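# Set three parts on the mat matching the picture

## Task

Place the ball joint bracket, the wing nut and the spacer so each one sits at rest with the orientation shown in the reference image named manual; all three must lie entirely on the mat, no other object may be on the mat, and nothing may be left tipped over.

## Robot and tools

Robot: two arms, left_arm and right_arm, each with six joints and a two-finger gripper. Base positions in the scene frame: left_arm at (-0.030, +0.252, 0) m, quat_wxyz (+1.000, 0, 0, -0.011); right_arm at (+0.030, -0.323, 0) m, quat_wxyz (+1.000, 0, 0, -0.012). A two-camera stand is fixed behind them. Loose parts may occasionally get nudged by an outside push.

Frames: the scene frame has its origin at table height, midway between the nominal bases, +z up, +x forward over the table, left_arm toward +y (arm names do not match image left and right). Hand positions (metres), hand quaternions, velocities and wrist-camera poses are reported in each arm's own base frame; fixed cameras and the table use the scene frame. Printed hand poses can be a few centimetres off, more at long reach. The gripper's fingers point along its +z and close along its y; end_effector_position is the midpoint between the pads, roughly 5 mm short of the tips.

Row layout (used by execute_actions and move): 14 numbers, first 7 for left_arm, then 7 for right_arm. Inside each block the order is wrist roll, forearm roll, wrist pitch, waist, shoulder, elbow, then opening. Use this order only. The six joint numbers are offsets, scaled so 1.0 equals 2.463 rad, each in [-1, 1], measured from the Joint targets as they stood when the action (or move) began, not from the previous row; sending the same offset again moves further. Zeros mean hold the current targets. Opening is absolute, not an offset: +1 fully open, -1 closed; a full close takes about 1.0 s. To keep a gripper unchanged, resend its current command, since 0 means half open.

Joint ranges (rad): waist -2.618..2.618, shoulder 0.000..3.140, elbow -2.967..0.000, forearm roll -1.745..1.745, wrist pitch -1.220..1.220, wrist roll -2.094..2.094. Real ends may differ by up to 0.014 rad. An action asking a joint more than 0.014 rad beyond its range is rejected for both arms; if the first action of a call fails this check, or any action is malformed, the whole call is rejected. A request past the real end is clipped, and a "joint sent to its limit" line may appear.

execute_actions: actions is a list of actions; each action is up to 15 rows, one per 1/30 s step, and a short table repeats its last row to fill 15 steps (0.5 s). cameras picks images; by default images come only with an empty actions list. An empty list also shows actions remaining.

move: target is one 14-number row or a list of up to 15 rows, all offsets from the same starting Joint targets. All joints move together along paths of at least 0.5 s; whole move at most 10 s. speed (rad/s, 0.01 to 3, default 0.5) caps the joint with the longest travel, one value or one per target. blend (rad) rounds corners in a list; 0 stops at each. opening_speed (0.2 or more per second on the -1..+1 scale) ramps the fingers. grip_force sets newtons per pad, 5 to 20, per arm or one value; it persists. blocking=false returns after about 0.5 s while the move continues. The result adds a move: line such as done, off_target, moving, held or fault, and limits=held if steps were withheld. Moves do not avoid obstacles or the other arm.

wait: seconds 0 to 10, arms hold commands; a running move continues. stop: brakes a running move. zoom_image: camera (cam_high, cam_low, cam_left_wrist, cam_right_wrist) and region [x0, y0, x1, y1] pixels from the top-left, at most 504 by 504, on the latest image. show_instructions: shows the reference image. finished_scene: scene number (1 or 2); ends the scene for good.

Cameras are all 896x504. Results list Joint positions per arm in joint order plus the pad gap in metres (0.070 fully open), Joint targets (the base for your next offsets), Joint torques (positive toward larger angles, noisy, include arm weight), Tool commands, and grip_measured on the opening scale. "joint command not followed" means the clearance check between arms altered some steps.

Gripping: after the fingers touch, command about 0.05 below the grip_measured reading for full force; less margin grips gently. Parts under about 2 mm wide get weaker grip.

Avoid: dropping parts or releasing moving ones, fast contact, pressing far past a surface, knocking anything off the table (fails the scene), arm-on-arm contact or one gripper squeezing the other's fingers. Contact torque at limits (20 N m for waist, shoulder, elbow; 6.96 for the wrist joints, whose motors give only about 4 N m) stops that arm for 10 s. Holding loads or stretching out heats motors; MOTOR HOT appears at 65 °C, and at 80 °C the arm goes limp for 30 to 60 s. To end a push, command targets back beyond the measured positions.

Each tool is called after "Request:" as name([rows], argument=value, ...), one row to a line, values as JSON.

Reference images:

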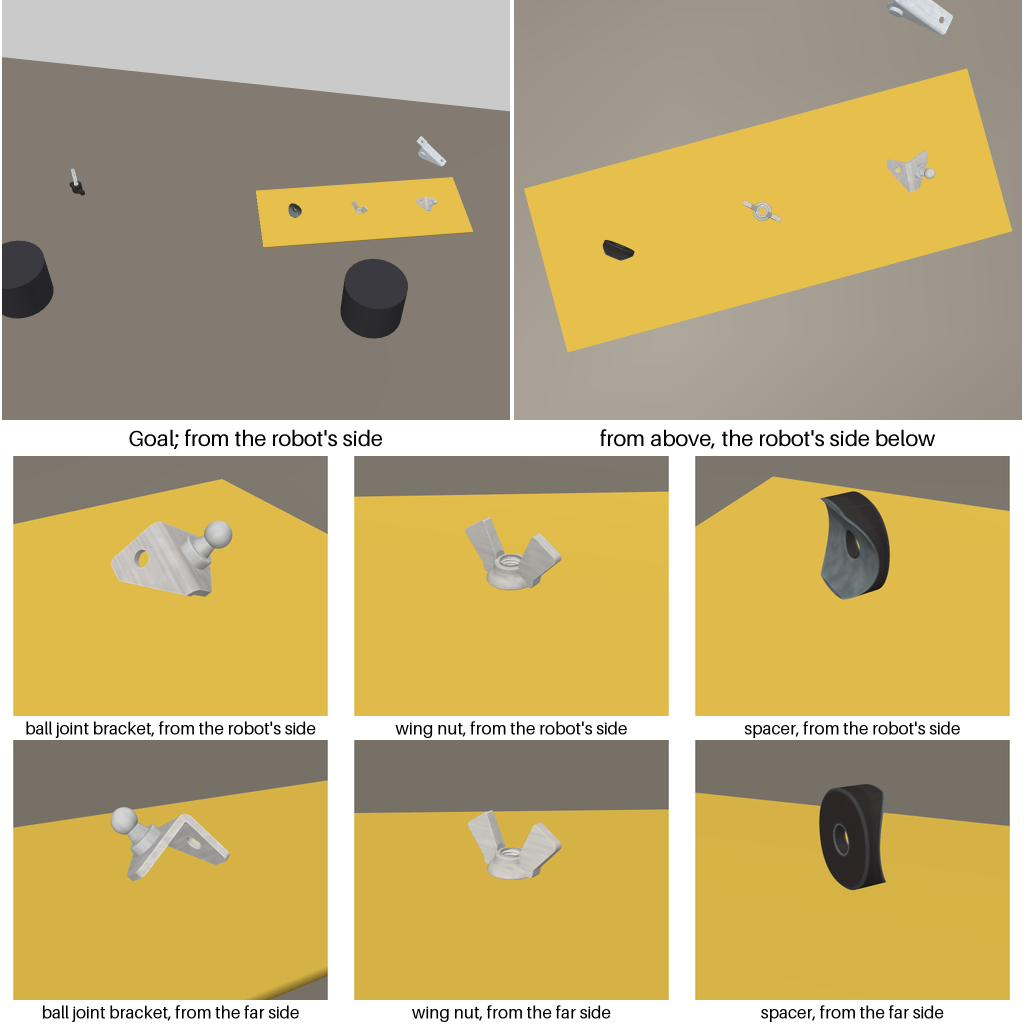

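## Session

Request:
execute_actions(actions=[])

Scene clock: 0.00 s.
left_arm: end_effector_position=(+0.2865, -0.1206, +0.1188) grip_measured=+0.99 end_effector_quat_wxyz=(+0.122, +0.450, +0.872, -0.146) | right_arm: end_effector_position=(+0.5020, +0.2223, +0.1100) grip_measured=+0.98 end_effector_quat_wxyz=(+0.571, -0.464, +0.663, +0.140)
Joint names: [wrist roll, forearm roll, wrist pitch, waist, shoulder, elbow]
Joint positions: left_arm=[0.995 -0.414 1.049 -0.147 1.552 -1.047 0.07] | right_arm=[0.324 -1.076 -0.745 0.174 2.115 -1.22 0.069]
Joint torques (N m): no reading
Joint targets: left_arm=[0.995 -0.414 1.049 -0.147 1.552 -1.047] | right_arm=[0.324 -1.076 -0.745 0.174 2.115 -1.220]
Tool commands: left_gripper/opening=+1.0 right_gripper/opening=+1.0

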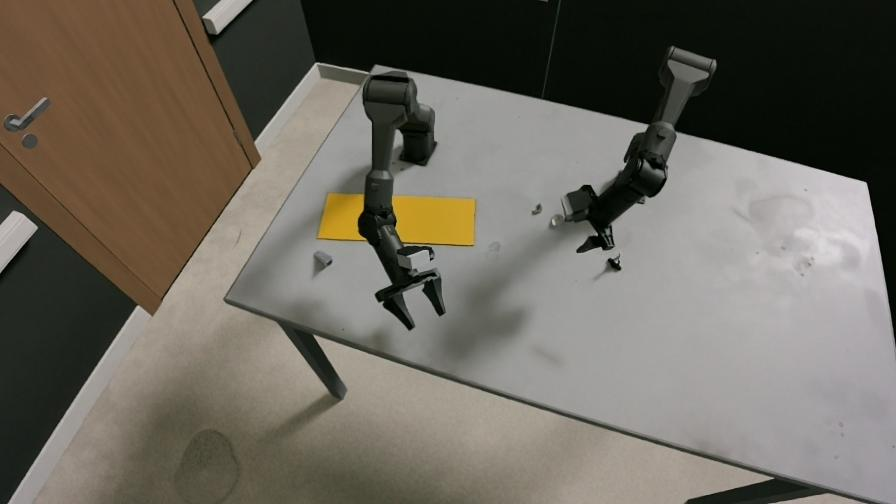

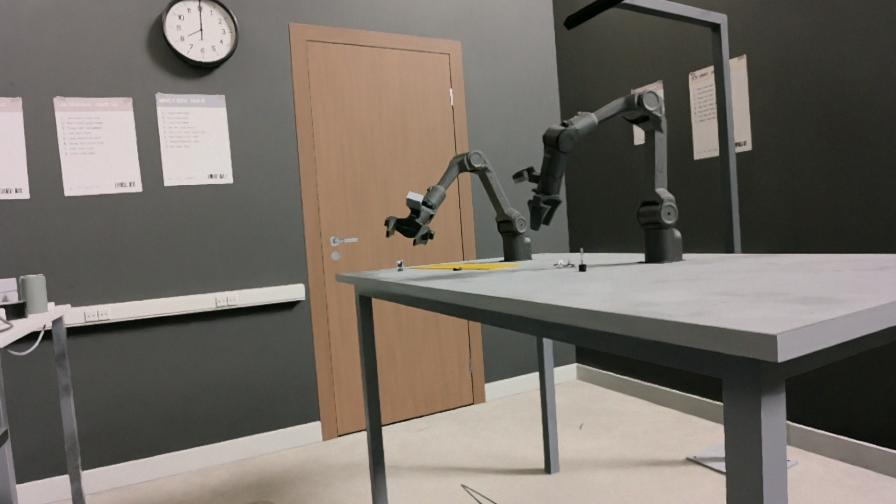

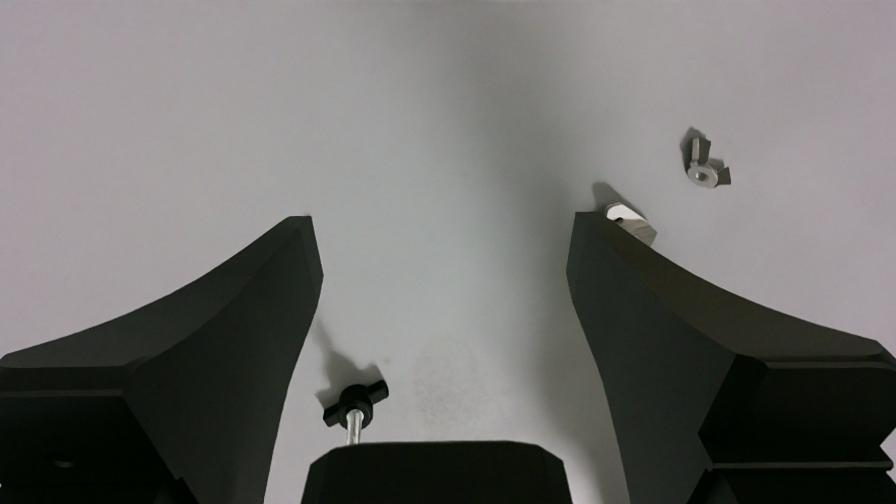

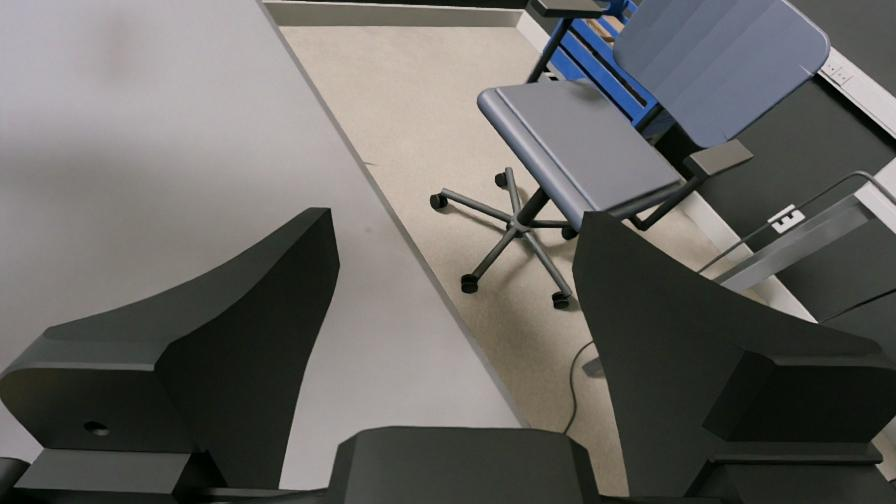

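Request:
zoom_image(camera="cam_high", region=[480, 150, 680, 290])

Request:
zoom_image(camera="cam_high", region=[290, 150, 500, 330])

Request:
zoom_image(camera="cam_left_wrist", region=[540, 100, 760, 270])

Request:
zoom_image(camera="cam_low", region=[380, 220, 620, 300])

Scaled by 2.520 from the camera's 896x504 image, which has a finer 1280x720 frame.

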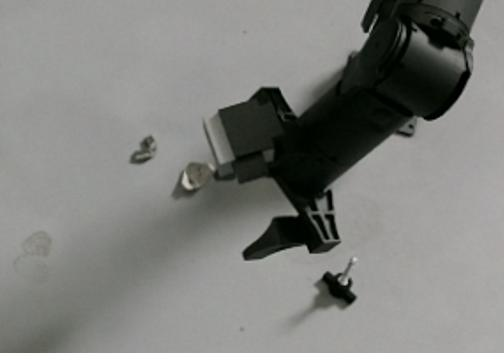

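Scaled by 2.400 from the camera's 896x504 image, which has a finer 1280x720 frame.

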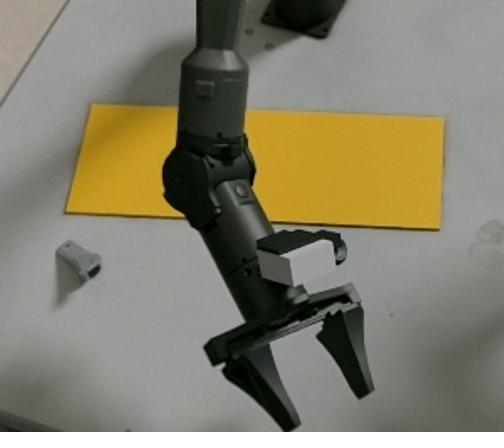

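Scaled by 2.291 from the camera's 896x504 image, which has a finer 1280x720 frame.

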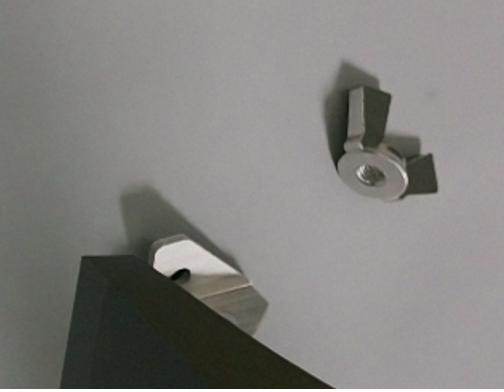

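Scaled by 2.100 from the camera's 896x504 image, which has a finer 1280x720 frame.

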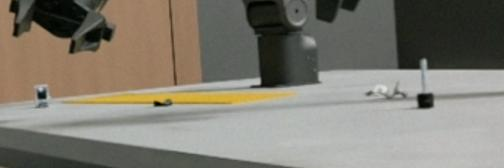

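Request:
move(target=[-0.40398, 0.16809, 0.05806, -0.24198, -0.07755, 0.06171, 1, -0.13155, 0.43687, 0.78644, -0.07065, -0.30613, 0.13195, 1], speed=1.0, cameras=["all"])

Scene clock: 201.37 s.
left_arm: end_effector_position=(+0.1621, -0.1490, +0.1133) grip_measured=+0.99 end_effector_quat_wxyz=(+0.000, +0.364, +0.932, +0.000) | right_arm: end_effector_position=(+0.2201, +0.0001, +0.1134) grip_measured=+0.98 end_effector_quat_wxyz=(+0.001, +0.001, +1.000, +0.000)
Joint names: [wrist roll, forearm roll, wrist pitch, waist, shoulder, elbow]
Joint positions: left_arm=[0 0.001 1.192 -0.744 1.361 -0.896 0.07] | right_arm=[0.001 0.001 1.192 0 1.36 -0.896 0.069]
Joint torques (N m): left_arm=[0.14 -0.09 -0.1 -0.13 -3.81 -2.52] | right_arm=[0.08 -0.17 -0.01 -0.12 -1.64 -2.66]
Joint targets: left_arm=[0.000 0.000 1.192 -0.743 1.361 -0.895] | right_arm=[0.000 0.000 1.192 0.000 1.361 -0.895]
move: done

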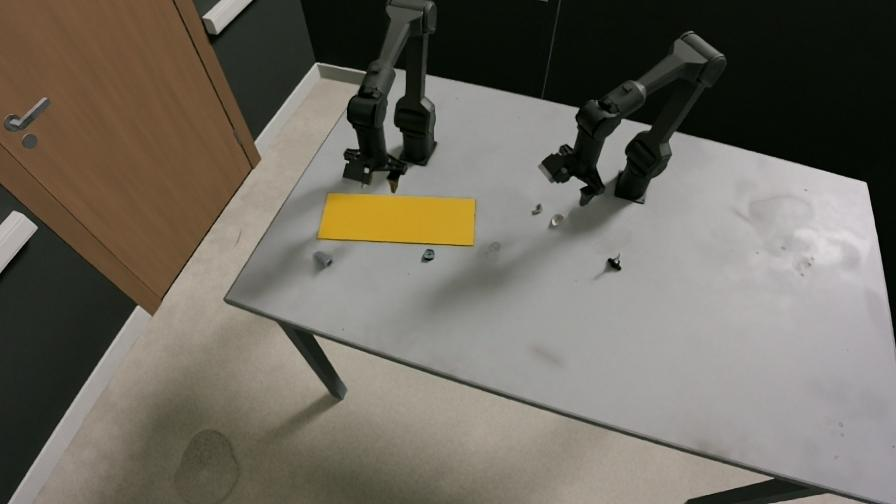

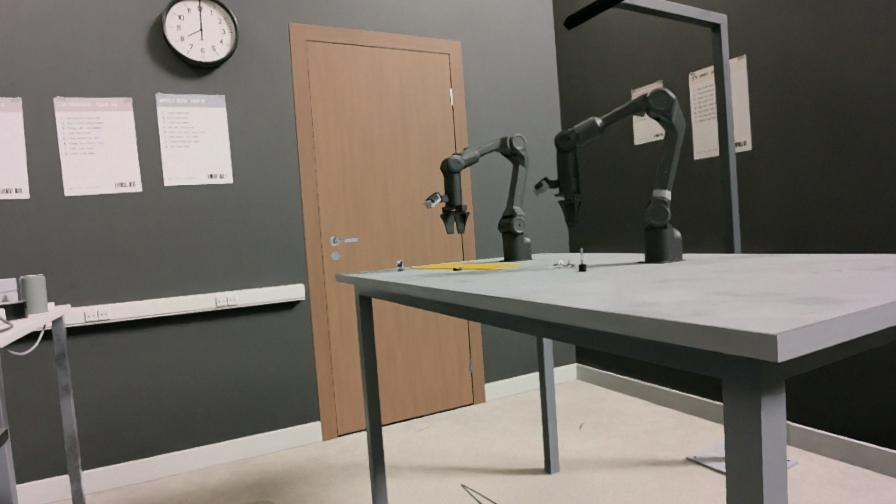

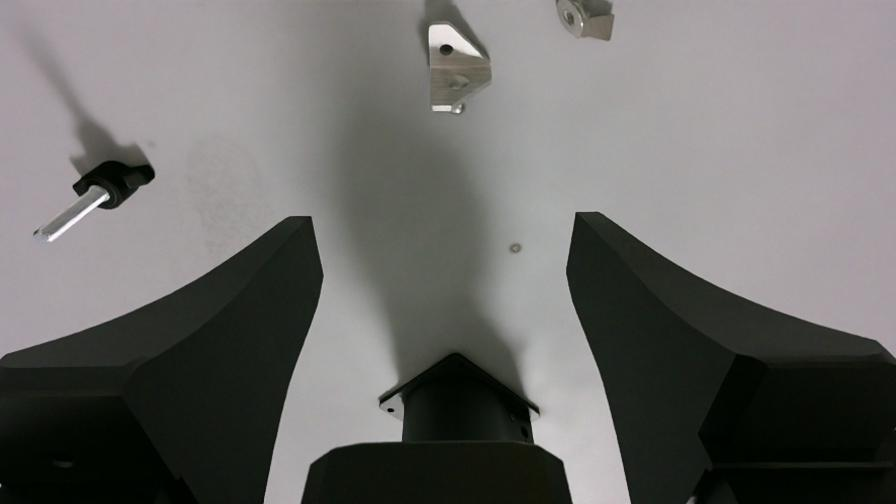

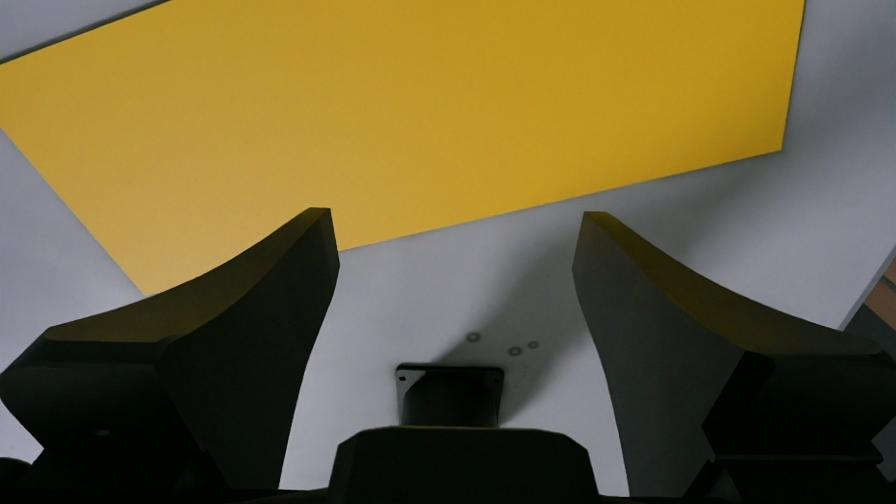

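Request:
move(target=[0, 0, 0.00313, -0.03938, 0.08486, -0.08794, 1, 0, 0, -0.00244, 0.0203, 0.11514, -0.11267, 1], speed=0.8, cameras=["cam_left_wrist", "cam_right_wrist"])

Scene clock: 246.77 s.
left_arm: end_effector_position=(+0.1870, -0.2089, +0.1132) grip_measured=+0.99 end_effector_quat_wxyz=(+0.000, +0.408, +0.913, +0.000) | right_arm: end_effector_position=(+0.2998, +0.0148, +0.1062) grip_measured=+0.98 end_effector_quat_wxyz=(+0.000, -0.024, +1.000, +0.000)
Joint names: [wrist roll, forearm roll, wrist pitch, waist, shoulder, elbow]
Joint positions: left_arm=[0 0.001 1.2 -0.841 1.571 -1.113 0.07] | right_arm=[0.001 0 1.186 0.05 1.645 -1.173 0.069]
Joint torques (N m): left_arm=[0.13 0.1 -0.02 -0.07 -6.06 -2.18] | right_arm=[0.14 -0.07 0.13 0.15 -4.76 -2.07]
Joint targets: left_arm=[0.000 0.000 1.200 -0.840 1.570 -1.112] | right_arm=[0.000 0.000 1.186 0.050 1.645 -1.173]
move: done
Images, in order (width x height): cam_left_wrist 896x504, cam_right_wrist 896x504.

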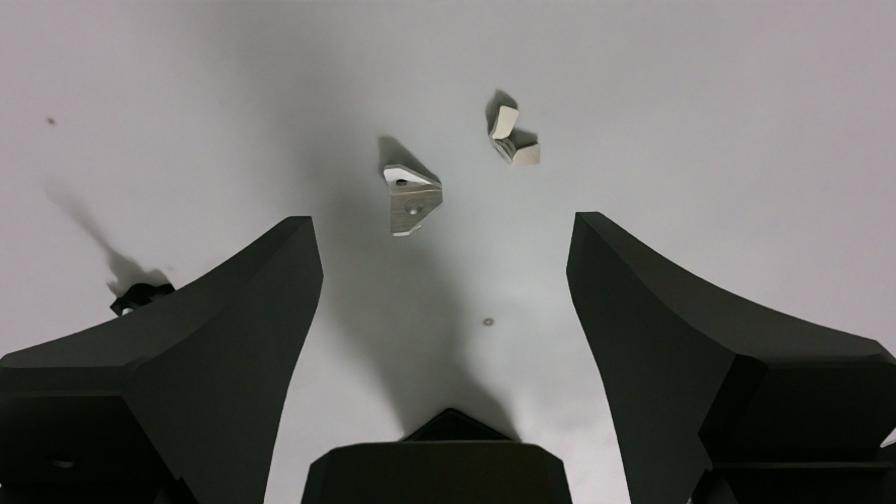

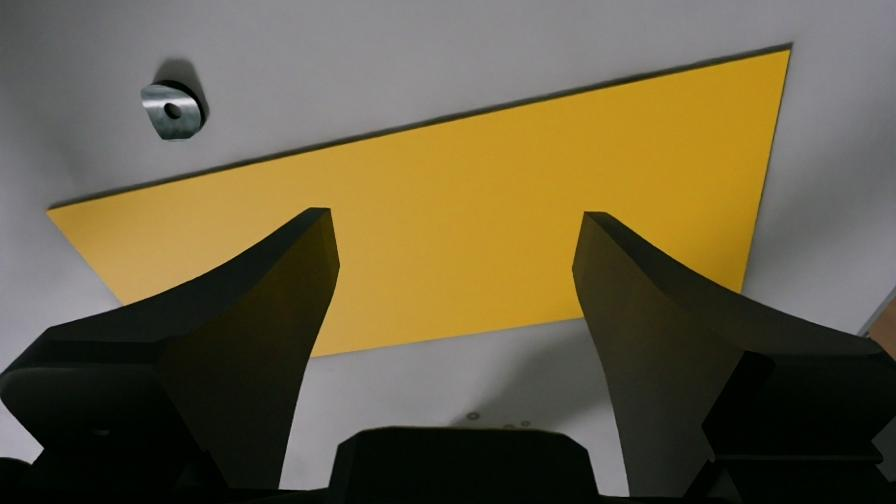

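Request:
zoom_image(camera="cam_left_wrist", region=[340, 70, 580, 270])

Request:
zoom_image(camera="cam_right_wrist", region=[100, 30, 270, 170])

Scaled by 2.100 from the camera's 896x504 image, which has a finer 1280x720 frame.

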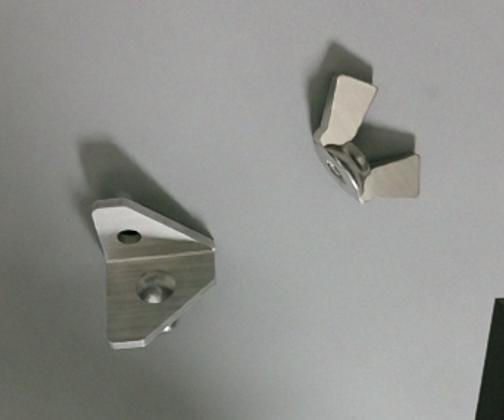

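Scaled by 2.965 from the camera's 896x504 image, which has a finer 1280x720 frame.

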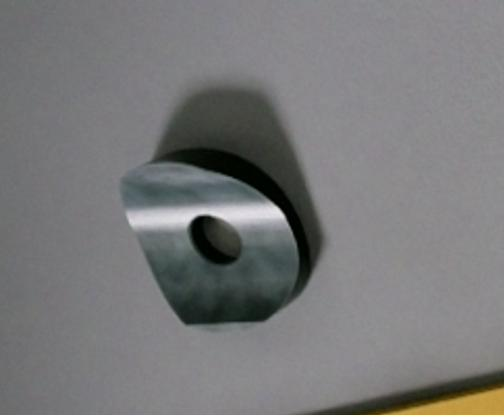

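Request:
show_instructions()

Reference images for this scene: manual.

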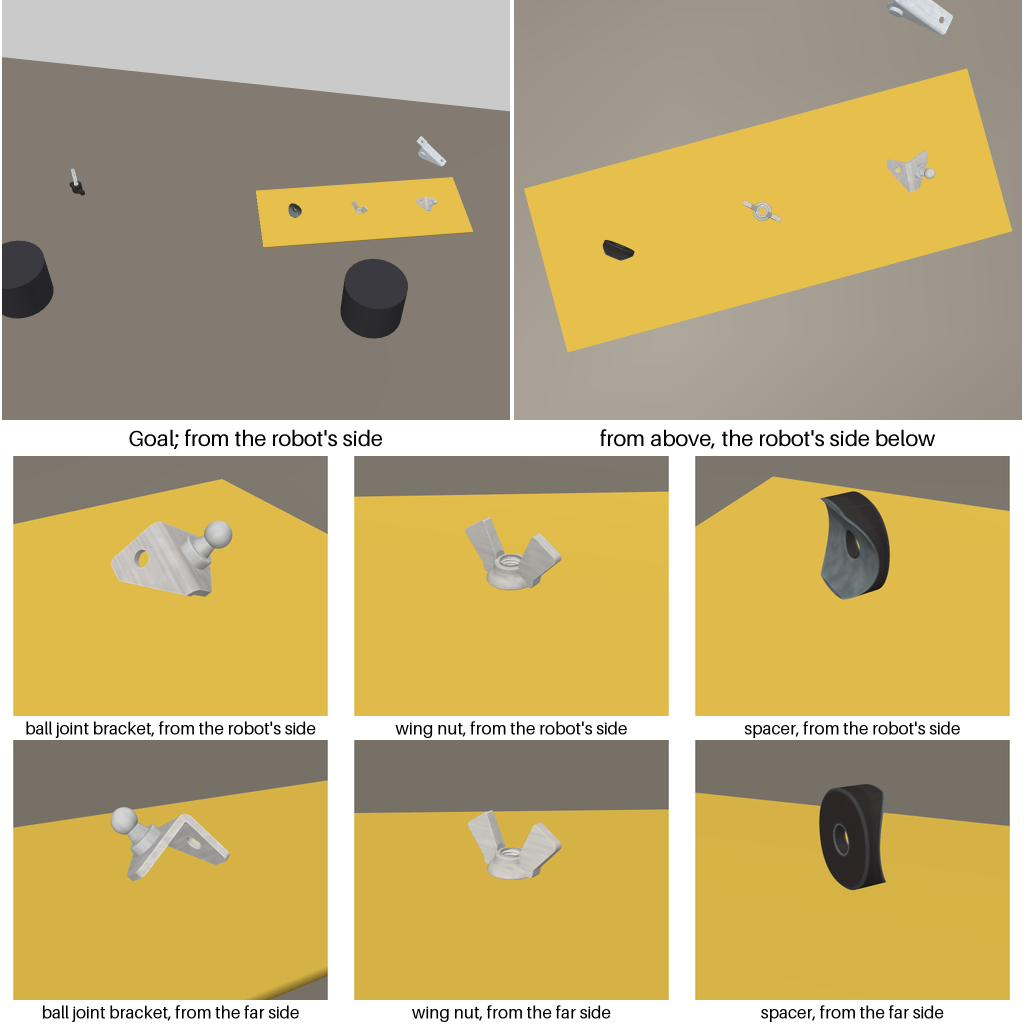

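Request:
move(target=[0, 0, -0.00406, 0.58465, -0.08486, 0.0881, 1, 0, 0, 0.00568, 0.48721, 0.03938, -0.05806, 1], speed=1.0, cameras=["all"])

Scene clock: 959.43 s.
left_arm: end_effector_position=(+0.1817, +0.1247, +0.1131) grip_measured=+0.99 end_effector_quat_wxyz=(+0.001, -0.296, +0.955, +0.000) | right_arm: end_effector_position=(+0.1063, +0.3195, +0.1104) grip_measured=+0.98 end_effector_quat_wxyz=(+0.013, -0.585, +0.811, +0.009)
Joint names: [wrist roll, forearm roll, wrist pitch, waist, shoulder, elbow]
Joint positions: left_arm=[0 0.001 1.19 0.601 1.361 -0.895 0.07] | right_arm=[0.001 0 1.2 1.25 1.741 -1.315 0.069]
Joint torques (N m): left_arm=[0.05 -0.09 -0.15 -0.98 -3.89 -2.55] | right_arm=[0.05 -0.17 0.09 -0.19 -4.54 -3.44]
Joint targets: left_arm=[0.000 0.000 1.190 0.600 1.361 -0.895] | right_arm=[0.000 0.000 1.200 1.250 1.742 -1.316]
move: done

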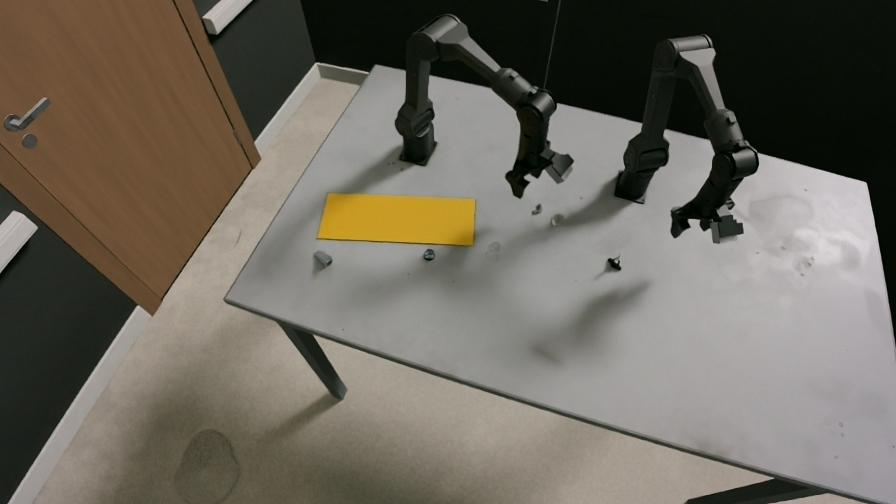

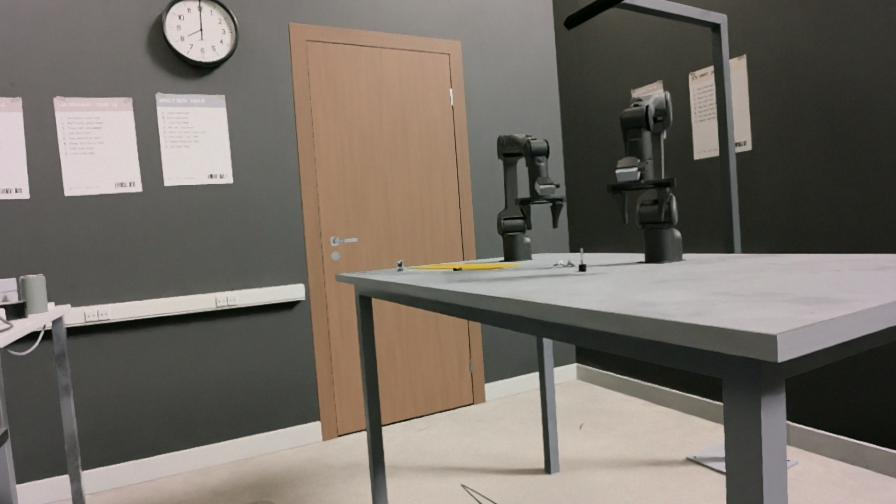

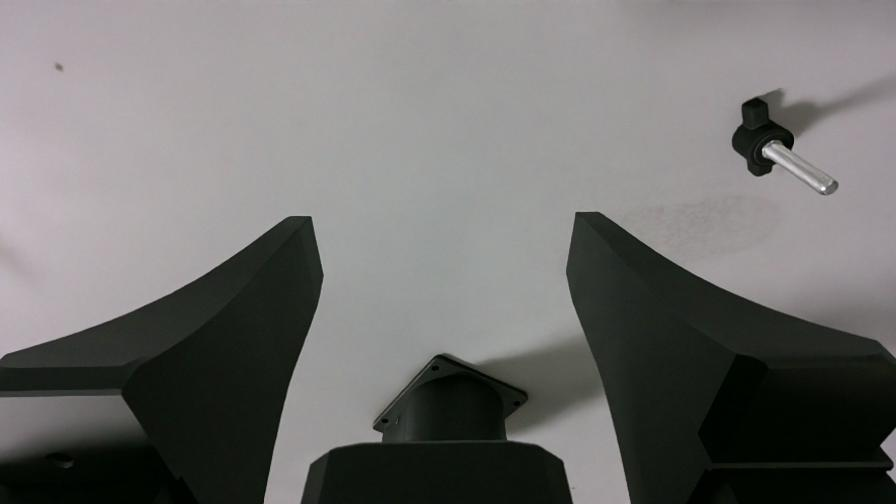

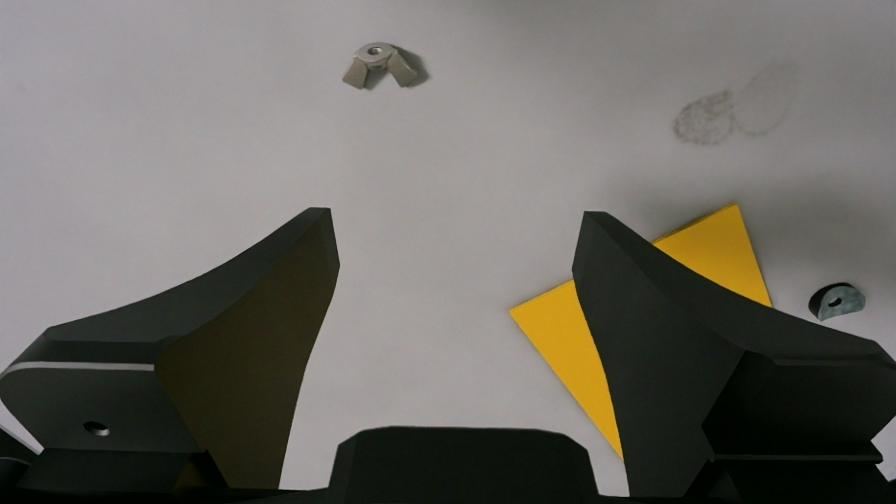

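Request:
zoom_image(camera="cam_right_wrist", region=[310, 20, 470, 110])

Request:
zoom_image(camera="cam_low", region=[490, 120, 700, 280])

Request:
zoom_image(camera="cam_right_wrist", region=[760, 250, 896, 340])

Scaled by 3.150 from the camera's 896x504 image, which has a finer 1280x720 frame.

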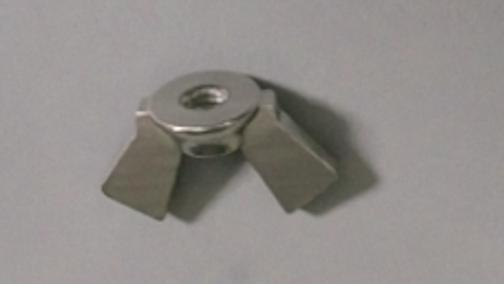

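Scaled by 2.400 from the camera's 896x504 image, which has a finer 1280x720 frame.

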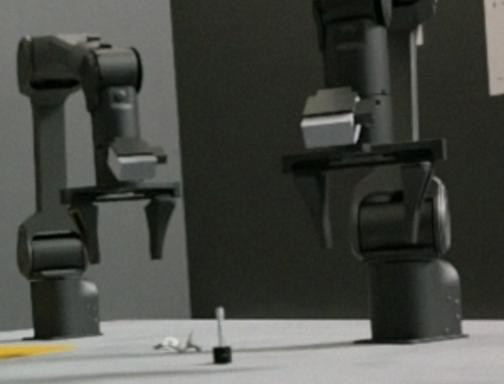

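Scaled by 3.706 from the camera's 896x504 image, which has a finer 1280x720 frame.

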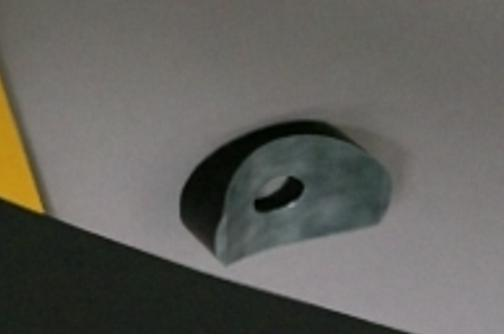

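Request:
move([
  [0,0,0,0,0,0,1, 0,0,-0.26500,0.03431,-0.25729,0.32270,1],
  [0,0,0,0,0,0,1, 0,0,-0.88969,0.03431,-0.02245,0.50000,1],
], speed=1.2, blend=[0.2, 0], cameras=["all"])

Scene clock: 1225.13 s.
left_arm: end_effector_position=(+0.1819, +0.1245, +0.1131) grip_measured=+0.99 end_effector_quat_wxyz=(+0.001, -0.295, +0.955, +0.000) | right_arm: end_effector_position=(+0.0702, +0.2905, +0.0389) grip_measured=+0.98 end_effector_quat_wxyz=(+0.393, -0.535, +0.681, +0.309)
Joint names: [wrist roll, forearm roll, wrist pitch, waist, shoulder, elbow]
Joint positions: left_arm=[0 0.001 1.19 0.6 1.361 -0.895 0.07] | right_arm=[0.001 0 -0.992 1.334 1.687 -0.084 0.069]
Joint torques (N m): left_arm=[-0.05 -0.08 0.07 -1.02 -2.46 -3.78] | right_arm=[-0.03 0 -0.65 0.87 -2.44 -0.66]
Joint targets: left_arm=[0.000 0.000 1.190 0.600 1.361 -0.895] | right_arm=[0.000 0.000 -0.991 1.334 1.686 -0.084]
move: done

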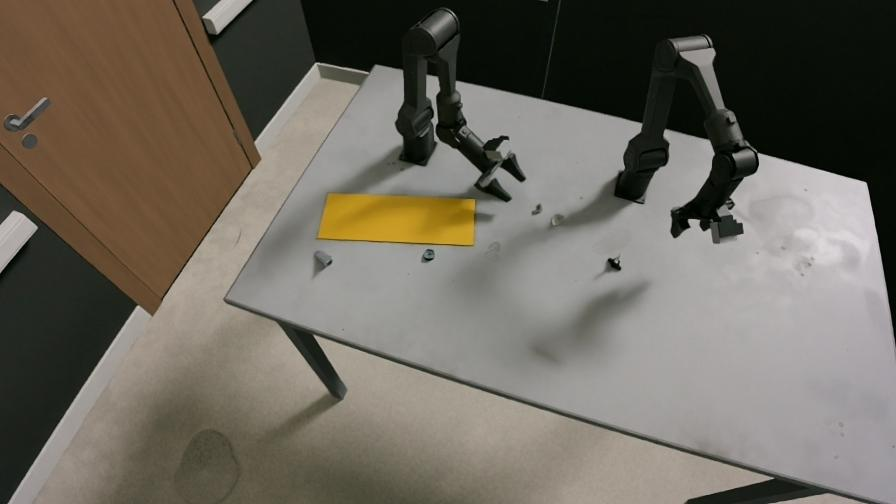

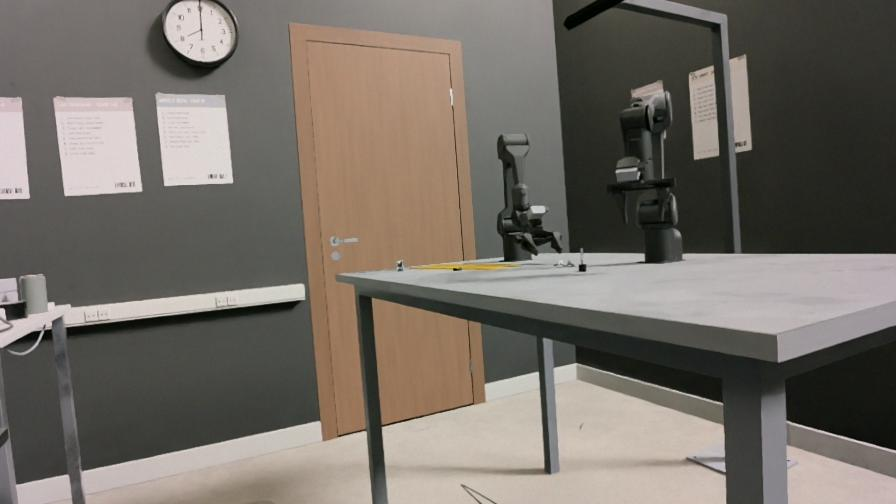

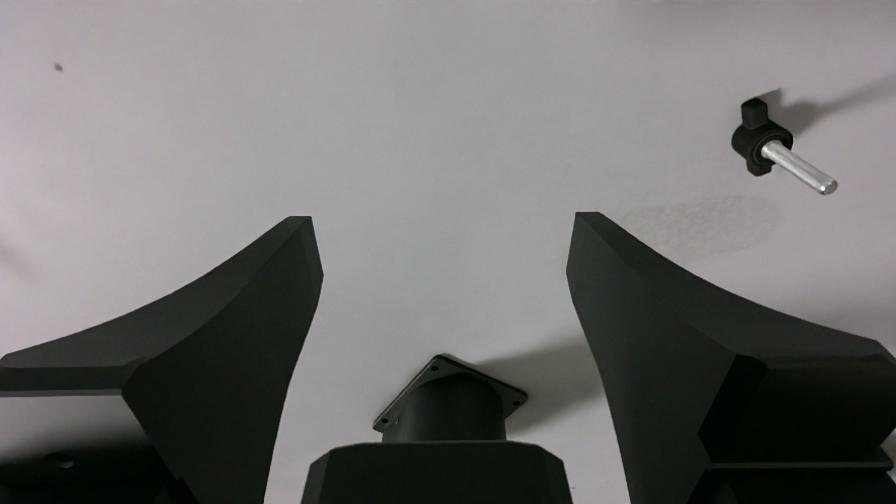

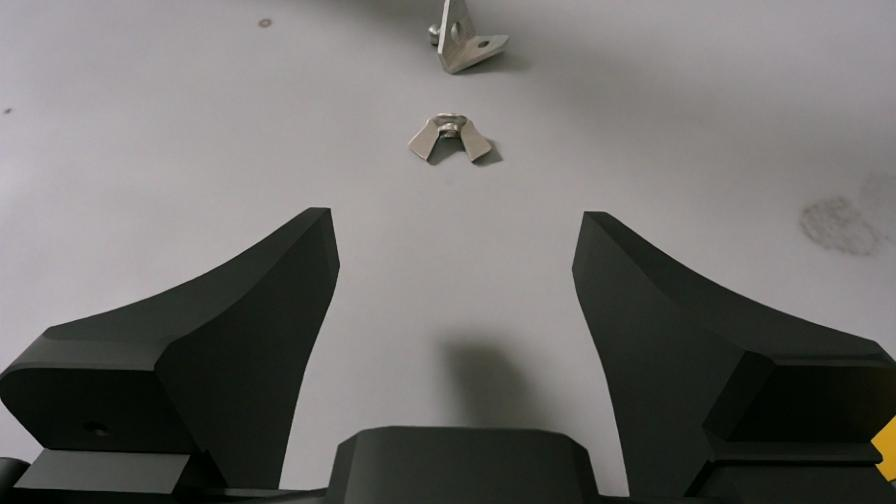

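Request:
move(target=[0,0,0,0,0,0,1, 0,0,-0.02854,0.0002,0.10727,-0.07877,1], speed=0.4, cameras=["cam_right_wrist", "cam_low"])

Scene clock: 1236.50 s.
left_arm: end_effector_position=(+0.1819, +0.1245, +0.1131) grip_measured=+0.99 end_effector_quat_wxyz=(+0.001, -0.295, +0.955, +0.000) | right_arm: end_effector_position=(+0.0823, +0.3422, +0.0096) grip_measured=+0.98 end_effector_quat_wxyz=(+0.394, -0.535, +0.680, +0.311)
Joint names: [wrist roll, forearm roll, wrist pitch, waist, shoulder, elbow]
Joint positions: left_arm=[0 0.001 1.19 0.6 1.361 -0.895 0.07] | right_arm=[0.001 0 -1.064 1.335 1.951 -0.28 0.069]
Joint torques (N m): left_arm=[-0.07 -0.08 0.07 -1 -2.47 -3.78] | right_arm=[-0.06 0.18 0.02 0.79 -3.13 1.04]
Joint targets: left_arm=[0.000 0.000 1.190 0.600 1.361 -0.895] | right_arm=[0.000 0.000 -1.061 1.335 1.951 -0.278]
move: done
Images, in order (width x height): cam_low 896x504, cam_right_wrist 896x504.

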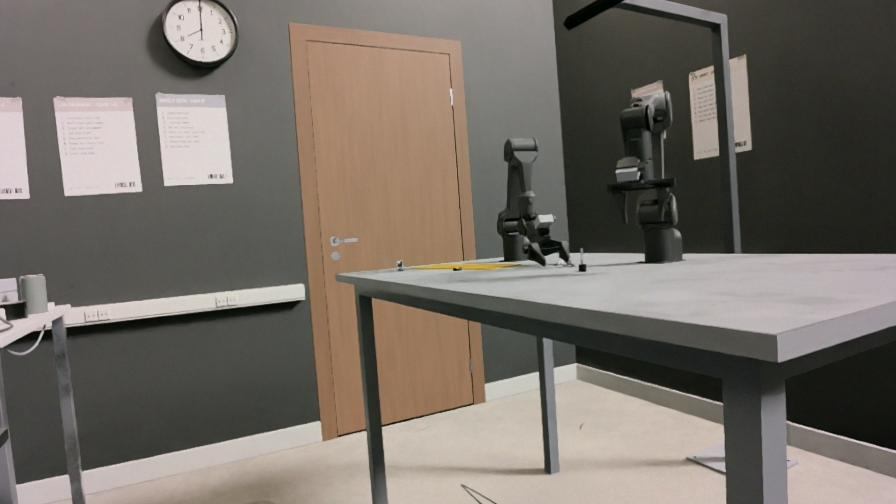

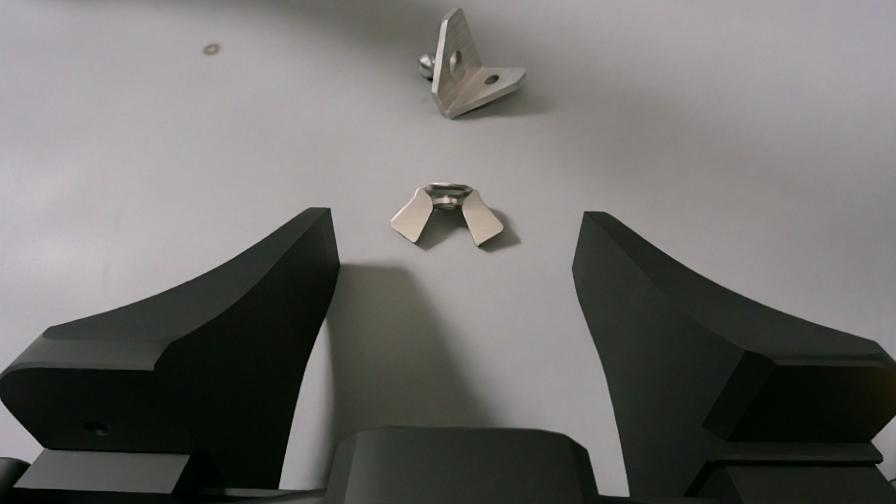

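Request:
move(target=[0,0,0,0,0,0,1, 0,0,0.00455,0.00276,0.00317,-0.00816,1], speed=0.2, cameras=["cam_right_wrist", "cam_low"])

Request:
zoom_image(camera="cam_low", region=[490, 200, 610, 280])

Request:
zoom_image(camera="cam_right_wrist", region=[320, 170, 600, 290])

Scene clock: 1278.07 s.
left_arm: end_effector_position=(+0.1819, +0.1245, +0.1131) grip_measured=+0.99 end_effector_quat_wxyz=(+0.001, -0.295, +0.955, +0.000) | right_arm: end_effector_position=(+0.0814, +0.3470, +0.0090) grip_measured=+0.98 end_effector_quat_wxyz=(+0.393, -0.537, +0.678, +0.312)
Joint names: [wrist roll, forearm roll, wrist pitch, waist, shoulder, elbow]
Joint positions: left_arm=[0 0.001 1.19 0.6 1.361 -0.895 0.07] | right_arm=[0.001 0 -1.053 1.34 1.958 -0.298 0.069]
Joint torques (N m): left_arm=[-0.07 -0.08 0.07 -1 -2.47 -3.76] | right_arm=[-0.53 -0.47 2.99 2.24 4.27 0.83]
Joint targets: left_arm=[0.000 0.000 1.190 0.600 1.361 -0.895] | right_arm=[0.000 0.000 -1.050 1.341 1.958 -0.298]
move: done
Images, in order (width x height): cam_low 896x504, cam_right_wrist 896x504.

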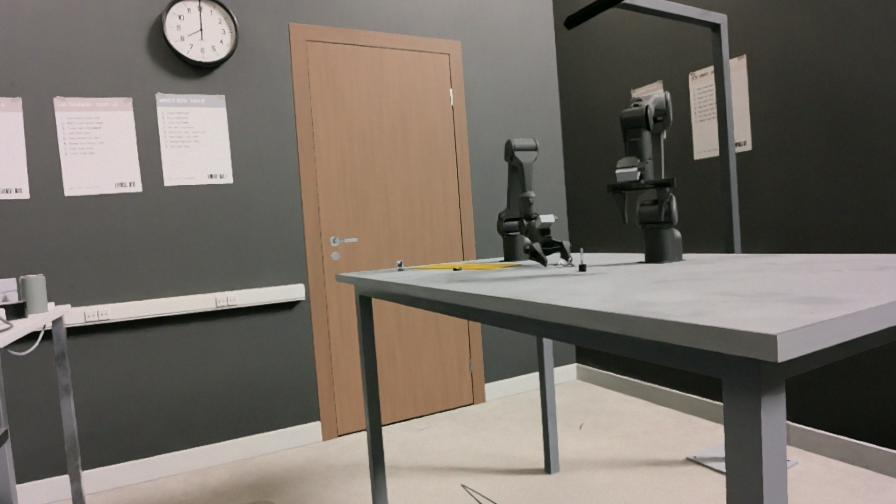

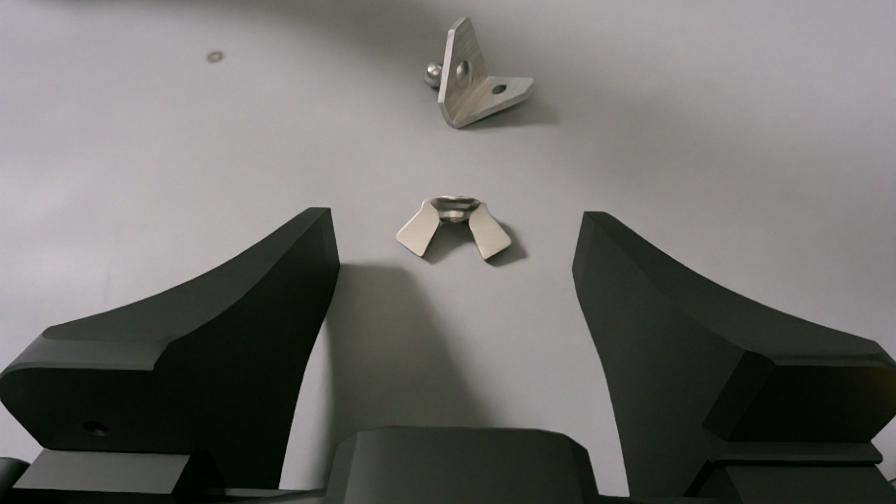

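Scaled by 4.200 from the camera's 896x504 image, which has a finer 1280x720 frame.

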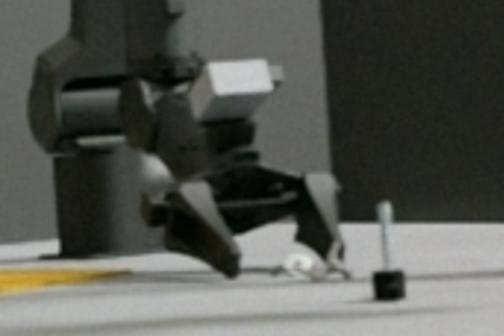

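Scaled by 1.800 from the camera's 896x504 image, which has a finer 1280x720 frame.

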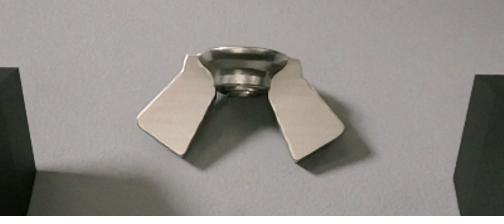

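Request:
move([
  [0,0,0,0,0,0,1, 0,0,0,0,-0.001,0,1],
  [0,0,0,0,0,0,1, 0,0,0,0,-0.001,0,-0.25],
], speed=0.2, grip_force=10, opening_speed=0.8, cameras=["cam_right_wrist"])

Scene clock: 1296.37 s.
left_arm: end_effector_position=(+0.1819, +0.1245, +0.1131) grip_measured=+0.99 end_effector_quat_wxyz=(+0.001, -0.295, +0.955, +0.000) | right_arm: end_effector_position=(+0.0810, +0.3468, +0.0089) grip_measured=-0.25 end_effector_quat_wxyz=(+0.392, -0.538, +0.678, +0.312)
Joint names: [wrist roll, forearm roll, wrist pitch, waist, shoulder, elbow]
Joint positions: left_arm=[0 0.001 1.19 0.6 1.361 -0.895 0.07] | right_arm=[0.001 0 -1.05 1.341 1.956 -0.298 0.026]
Joint torques (N m): left_arm=[-0.07 -0.08 0.07 -0.99 -2.46 -3.77] | right_arm=[-0.16 0.86 1.97 -1.25 1.24 2.94]
Joint targets: left_arm=[0.000 0.000 1.190 0.600 1.361 -0.895] | right_arm=[0.000 0.000 -1.050 1.341 1.956 -0.298]
grip_force (N): 10, 10
move: done
Images, in order (width x height): cam_right_wrist 896x504.

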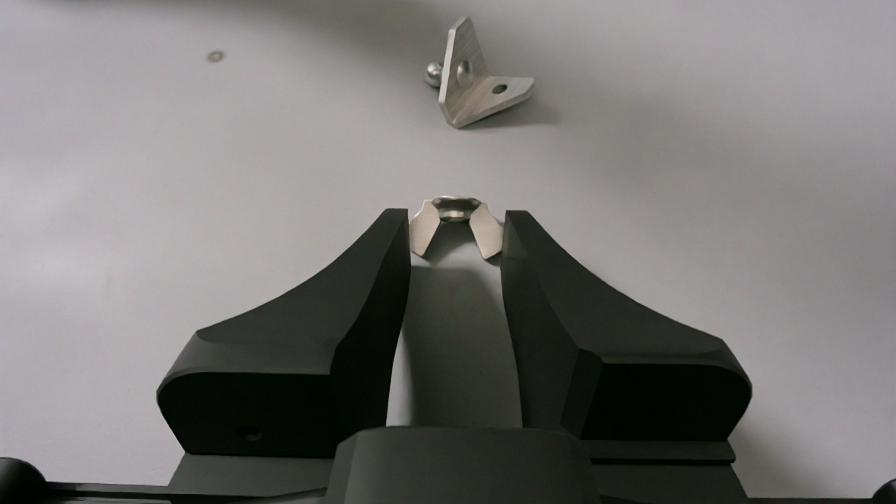

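Request:
move(target=[0,0,0,0,0,0,1, 0,0,0,0,-0.001,0,-0.45], speed=0.2, grip_force=10, opening_speed=0.5, cameras=["cam_right_wrist"])

Request:
zoom_image(camera="cam_right_wrist", region=[360, 170, 560, 290])

Scene clock: 1304.27 s.
left_arm: end_effector_position=(+0.1819, +0.1245, +0.1131) grip_measured=+0.99 end_effector_quat_wxyz=(+0.001, -0.295, +0.955, +0.000) | right_arm: end_effector_position=(+0.0806, +0.3470, +0.0093) grip_measured=-0.45 end_effector_quat_wxyz=(+0.392, -0.538, +0.678, +0.312)
Joint names: [wrist roll, forearm roll, wrist pitch, waist, shoulder, elbow]
Joint positions: left_arm=[0 0.001 1.19 0.6 1.361 -0.895 0.07] | right_arm=[0.001 -0.001 -1.049 1.342 1.954 -0.298 0.019]
Joint torques (N m): left_arm=[-0.07 -0.08 0.07 -0.99 -2.47 -3.79] | right_arm=[-0.08 1.06 0.76 -1.57 -1.55 1.4]
Joint targets: left_arm=[0.000 0.000 1.190 0.600 1.361 -0.895] | right_arm=[0.000 0.000 -1.050 1.341 1.953 -0.298]
grip_force (N): 10, 10
move: done
Images, in order (width x height): cam_right_wrist 896x504.

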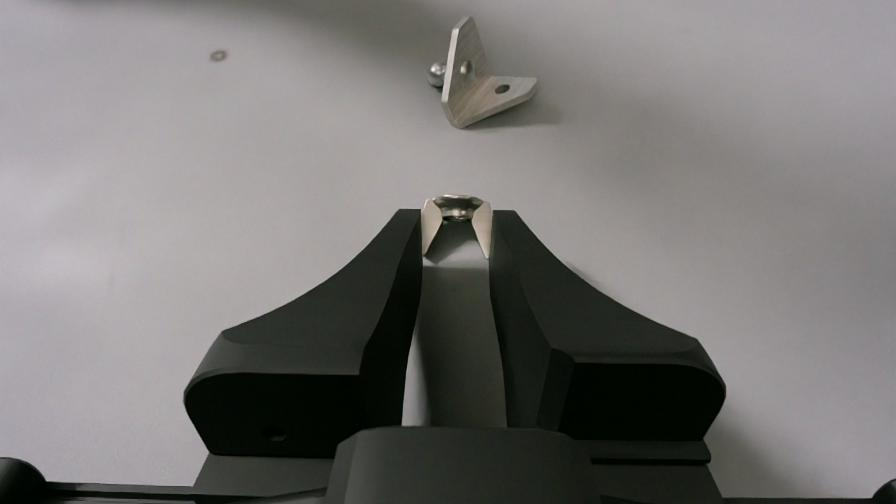

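Scaled by 2.520 from the camera's 896x504 image, which has a finer 1280x720 frame.

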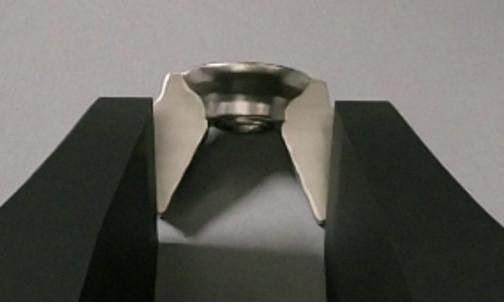

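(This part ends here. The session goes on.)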